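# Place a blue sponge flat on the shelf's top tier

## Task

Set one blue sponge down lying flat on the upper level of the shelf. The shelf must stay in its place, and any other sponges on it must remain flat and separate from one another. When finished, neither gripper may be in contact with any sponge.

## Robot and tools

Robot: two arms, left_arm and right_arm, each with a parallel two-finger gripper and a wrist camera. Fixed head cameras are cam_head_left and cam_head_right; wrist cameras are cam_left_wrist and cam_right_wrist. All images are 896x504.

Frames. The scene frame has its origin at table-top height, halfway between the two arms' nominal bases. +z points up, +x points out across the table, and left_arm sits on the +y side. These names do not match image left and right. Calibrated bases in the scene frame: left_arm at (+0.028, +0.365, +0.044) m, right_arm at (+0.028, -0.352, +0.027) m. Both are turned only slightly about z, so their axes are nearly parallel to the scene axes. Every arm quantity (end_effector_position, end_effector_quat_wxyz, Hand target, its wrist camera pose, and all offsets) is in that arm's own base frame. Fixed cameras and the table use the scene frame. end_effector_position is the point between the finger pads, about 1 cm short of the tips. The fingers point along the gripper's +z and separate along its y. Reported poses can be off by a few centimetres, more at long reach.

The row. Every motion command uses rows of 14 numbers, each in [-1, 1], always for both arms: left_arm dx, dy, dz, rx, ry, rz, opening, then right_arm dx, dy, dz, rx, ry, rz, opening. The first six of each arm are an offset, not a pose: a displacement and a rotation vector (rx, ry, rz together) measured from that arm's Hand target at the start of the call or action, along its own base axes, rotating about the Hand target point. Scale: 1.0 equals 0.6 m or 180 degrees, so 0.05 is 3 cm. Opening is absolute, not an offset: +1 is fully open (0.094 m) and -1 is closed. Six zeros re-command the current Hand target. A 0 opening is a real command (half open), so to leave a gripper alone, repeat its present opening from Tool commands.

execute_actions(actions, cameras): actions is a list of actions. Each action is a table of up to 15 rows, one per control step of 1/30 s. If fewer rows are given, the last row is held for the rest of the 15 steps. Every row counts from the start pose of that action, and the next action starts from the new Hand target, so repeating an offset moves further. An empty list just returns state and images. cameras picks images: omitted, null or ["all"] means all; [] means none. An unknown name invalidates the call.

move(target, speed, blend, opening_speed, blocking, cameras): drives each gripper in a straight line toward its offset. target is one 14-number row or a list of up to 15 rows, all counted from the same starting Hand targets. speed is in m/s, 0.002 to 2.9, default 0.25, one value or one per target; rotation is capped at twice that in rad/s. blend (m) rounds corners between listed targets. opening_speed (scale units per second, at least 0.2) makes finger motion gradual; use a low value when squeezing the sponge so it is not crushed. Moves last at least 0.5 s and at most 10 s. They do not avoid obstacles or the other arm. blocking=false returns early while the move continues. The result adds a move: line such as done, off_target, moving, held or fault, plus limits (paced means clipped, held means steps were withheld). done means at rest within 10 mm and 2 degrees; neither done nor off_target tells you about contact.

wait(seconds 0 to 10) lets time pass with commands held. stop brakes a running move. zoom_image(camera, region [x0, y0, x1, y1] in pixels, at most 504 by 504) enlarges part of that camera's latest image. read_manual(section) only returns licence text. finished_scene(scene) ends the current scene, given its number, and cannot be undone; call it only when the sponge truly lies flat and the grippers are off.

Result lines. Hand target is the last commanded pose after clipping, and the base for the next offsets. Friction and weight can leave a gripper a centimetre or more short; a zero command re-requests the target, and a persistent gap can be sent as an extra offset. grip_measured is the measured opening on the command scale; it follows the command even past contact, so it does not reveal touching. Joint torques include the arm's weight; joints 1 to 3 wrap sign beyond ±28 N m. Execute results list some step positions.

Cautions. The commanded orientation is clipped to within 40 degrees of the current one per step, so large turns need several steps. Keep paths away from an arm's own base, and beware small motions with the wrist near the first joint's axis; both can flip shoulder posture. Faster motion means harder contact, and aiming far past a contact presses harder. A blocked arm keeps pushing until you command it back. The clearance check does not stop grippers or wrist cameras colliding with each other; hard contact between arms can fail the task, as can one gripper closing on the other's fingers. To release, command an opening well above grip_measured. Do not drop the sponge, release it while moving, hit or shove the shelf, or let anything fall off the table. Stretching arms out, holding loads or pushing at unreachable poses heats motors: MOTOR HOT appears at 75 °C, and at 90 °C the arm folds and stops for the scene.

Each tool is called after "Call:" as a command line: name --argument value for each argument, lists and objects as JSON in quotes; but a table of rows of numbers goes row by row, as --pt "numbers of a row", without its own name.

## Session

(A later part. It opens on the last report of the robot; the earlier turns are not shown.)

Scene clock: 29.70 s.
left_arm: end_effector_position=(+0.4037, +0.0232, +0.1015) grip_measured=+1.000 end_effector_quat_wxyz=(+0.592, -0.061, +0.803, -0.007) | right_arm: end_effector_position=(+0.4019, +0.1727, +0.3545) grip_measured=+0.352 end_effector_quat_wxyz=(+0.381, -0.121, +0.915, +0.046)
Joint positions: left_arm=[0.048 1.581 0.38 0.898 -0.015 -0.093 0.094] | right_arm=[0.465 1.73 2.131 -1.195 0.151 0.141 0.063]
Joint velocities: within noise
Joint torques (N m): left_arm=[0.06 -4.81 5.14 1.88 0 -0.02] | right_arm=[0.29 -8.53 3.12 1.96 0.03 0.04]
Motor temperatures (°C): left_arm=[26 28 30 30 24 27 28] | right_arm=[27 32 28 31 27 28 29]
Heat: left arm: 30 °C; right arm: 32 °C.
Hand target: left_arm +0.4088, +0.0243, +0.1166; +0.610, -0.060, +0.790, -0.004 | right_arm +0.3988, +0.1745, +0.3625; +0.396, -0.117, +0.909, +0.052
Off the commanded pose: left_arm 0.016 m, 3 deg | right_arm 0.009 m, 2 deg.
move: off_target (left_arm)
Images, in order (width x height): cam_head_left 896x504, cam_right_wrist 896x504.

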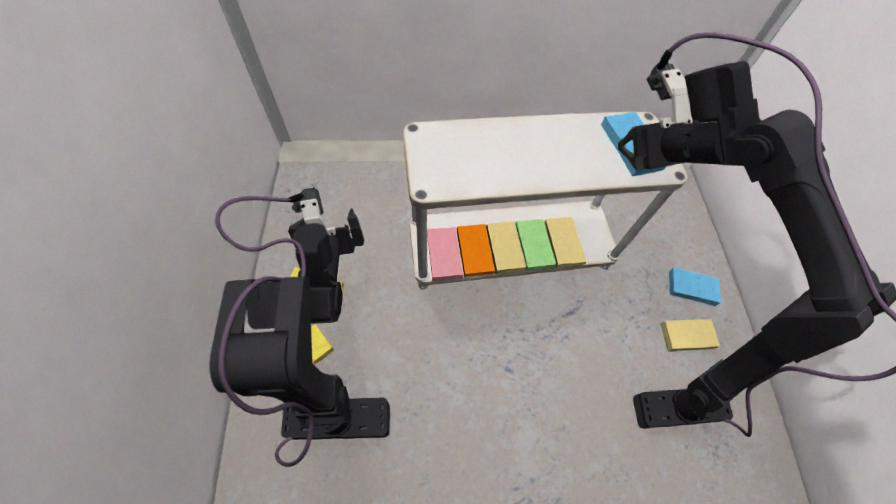

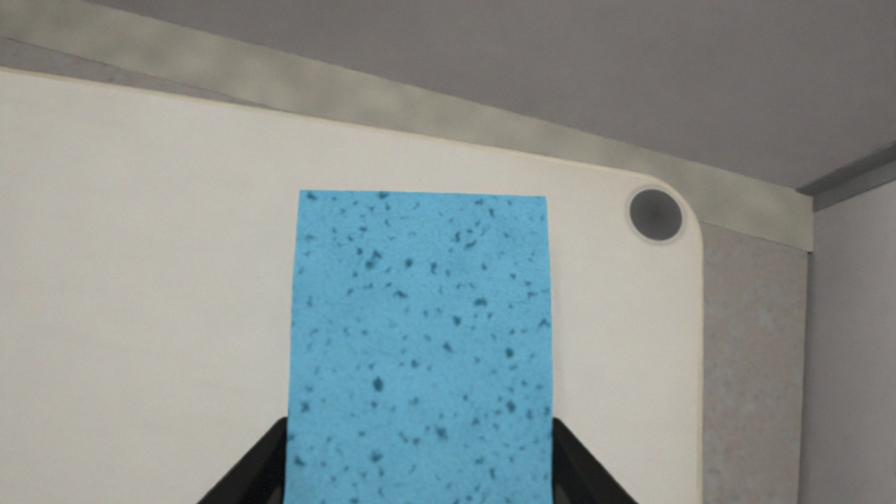

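Call:
move --pt "0 0 0 0 0 0 1 0 0 -0.003 0 0 0 0.2" --pt "0 0 0 0 0 0 1 0 0 -0.003 0 0 0 0.8" --pt "0 0 0 0 0 0 1 -0.13 -0.05 0.13 0 0 0 0.8" --opening_speed 1.5 --cameras '["cam_head_left","cam_right_wrist"]'

Scene clock: 33.30 s.
left_arm: end_effector_position=(+0.4037, +0.0232, +0.1015) grip_measured=+1.000 end_effector_quat_wxyz=(+0.592, -0.061, +0.803, -0.007) | right_arm: end_effector_position=(+0.3291, +0.1490, +0.4402) grip_measured=+0.797 end_effector_quat_wxyz=(+0.419, -0.121, +0.897, +0.064)
Joint positions: left_arm=[0.048 1.581 0.38 0.898 -0.015 -0.093 0.094] | right_arm=[0.505 1.675 2.484 -1.516 0.168 0.159 0.084]
Joint velocities: within noise
Joint torques (N m): left_arm=[0.05 -4.81 5.09 1.85 -0.01 -0.01] | right_arm=[0.29 -5.19 4.42 1.34 0.15 0.07]
Motor temperatures (°C): left_arm=[26 28 30 31 24 27 28] | right_arm=[27 33 28 31 27 28 29]
Heat: left arm: 31 °C; right arm: 33 °C.
Hand target: left_arm +0.4088, +0.0243, +0.1166; +0.610, -0.060, +0.790, -0.004 | right_arm +0.3208, +0.1445, +0.4405; +0.396, -0.117, +0.909, +0.052
Off the commanded pose: left_arm 0.016 m, 3 deg | right_arm 0.009 m, 3 deg.
joint sent to its limit (right arm) — joint 4 (wrist pitch), lower limit. The joint targets are off in position, not in orientation.
move: off_target (left_arm, right_arm)
Images, in order (width x height): cam_head_left 896x504, cam_right_wrist 896x504.

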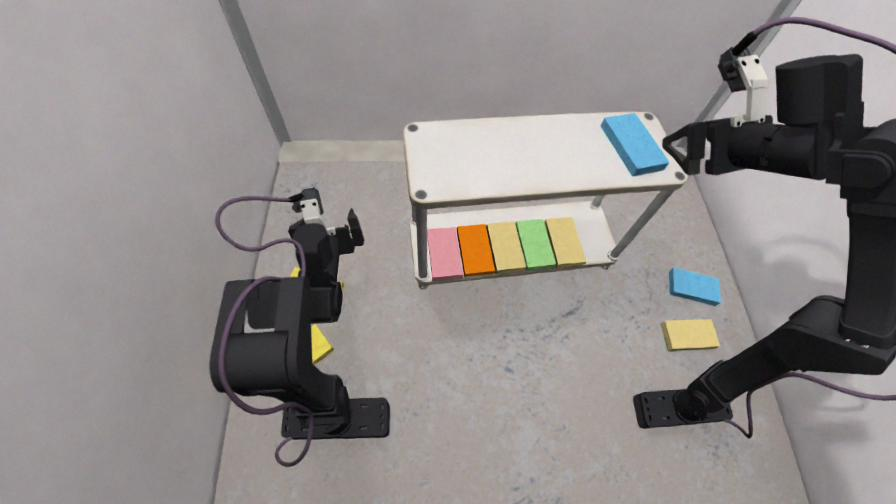

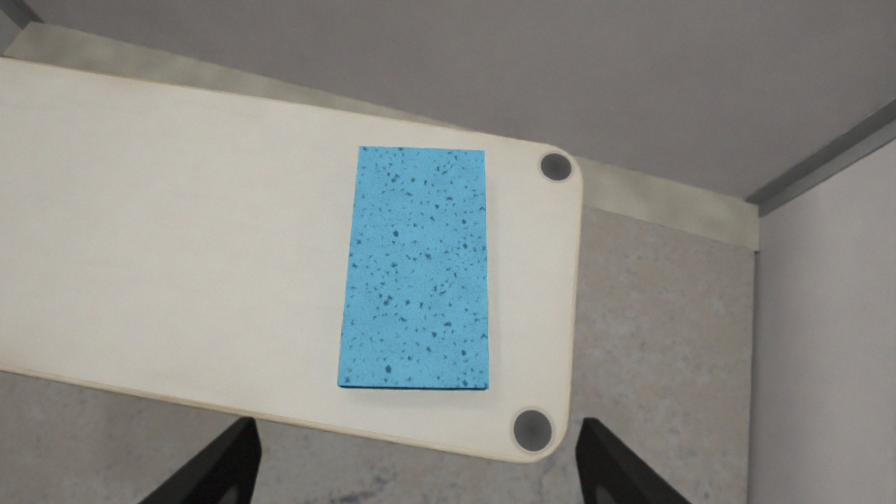

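Well on the tier.

Call:
finished_scene --scene 2

The scene is finished: the task was done.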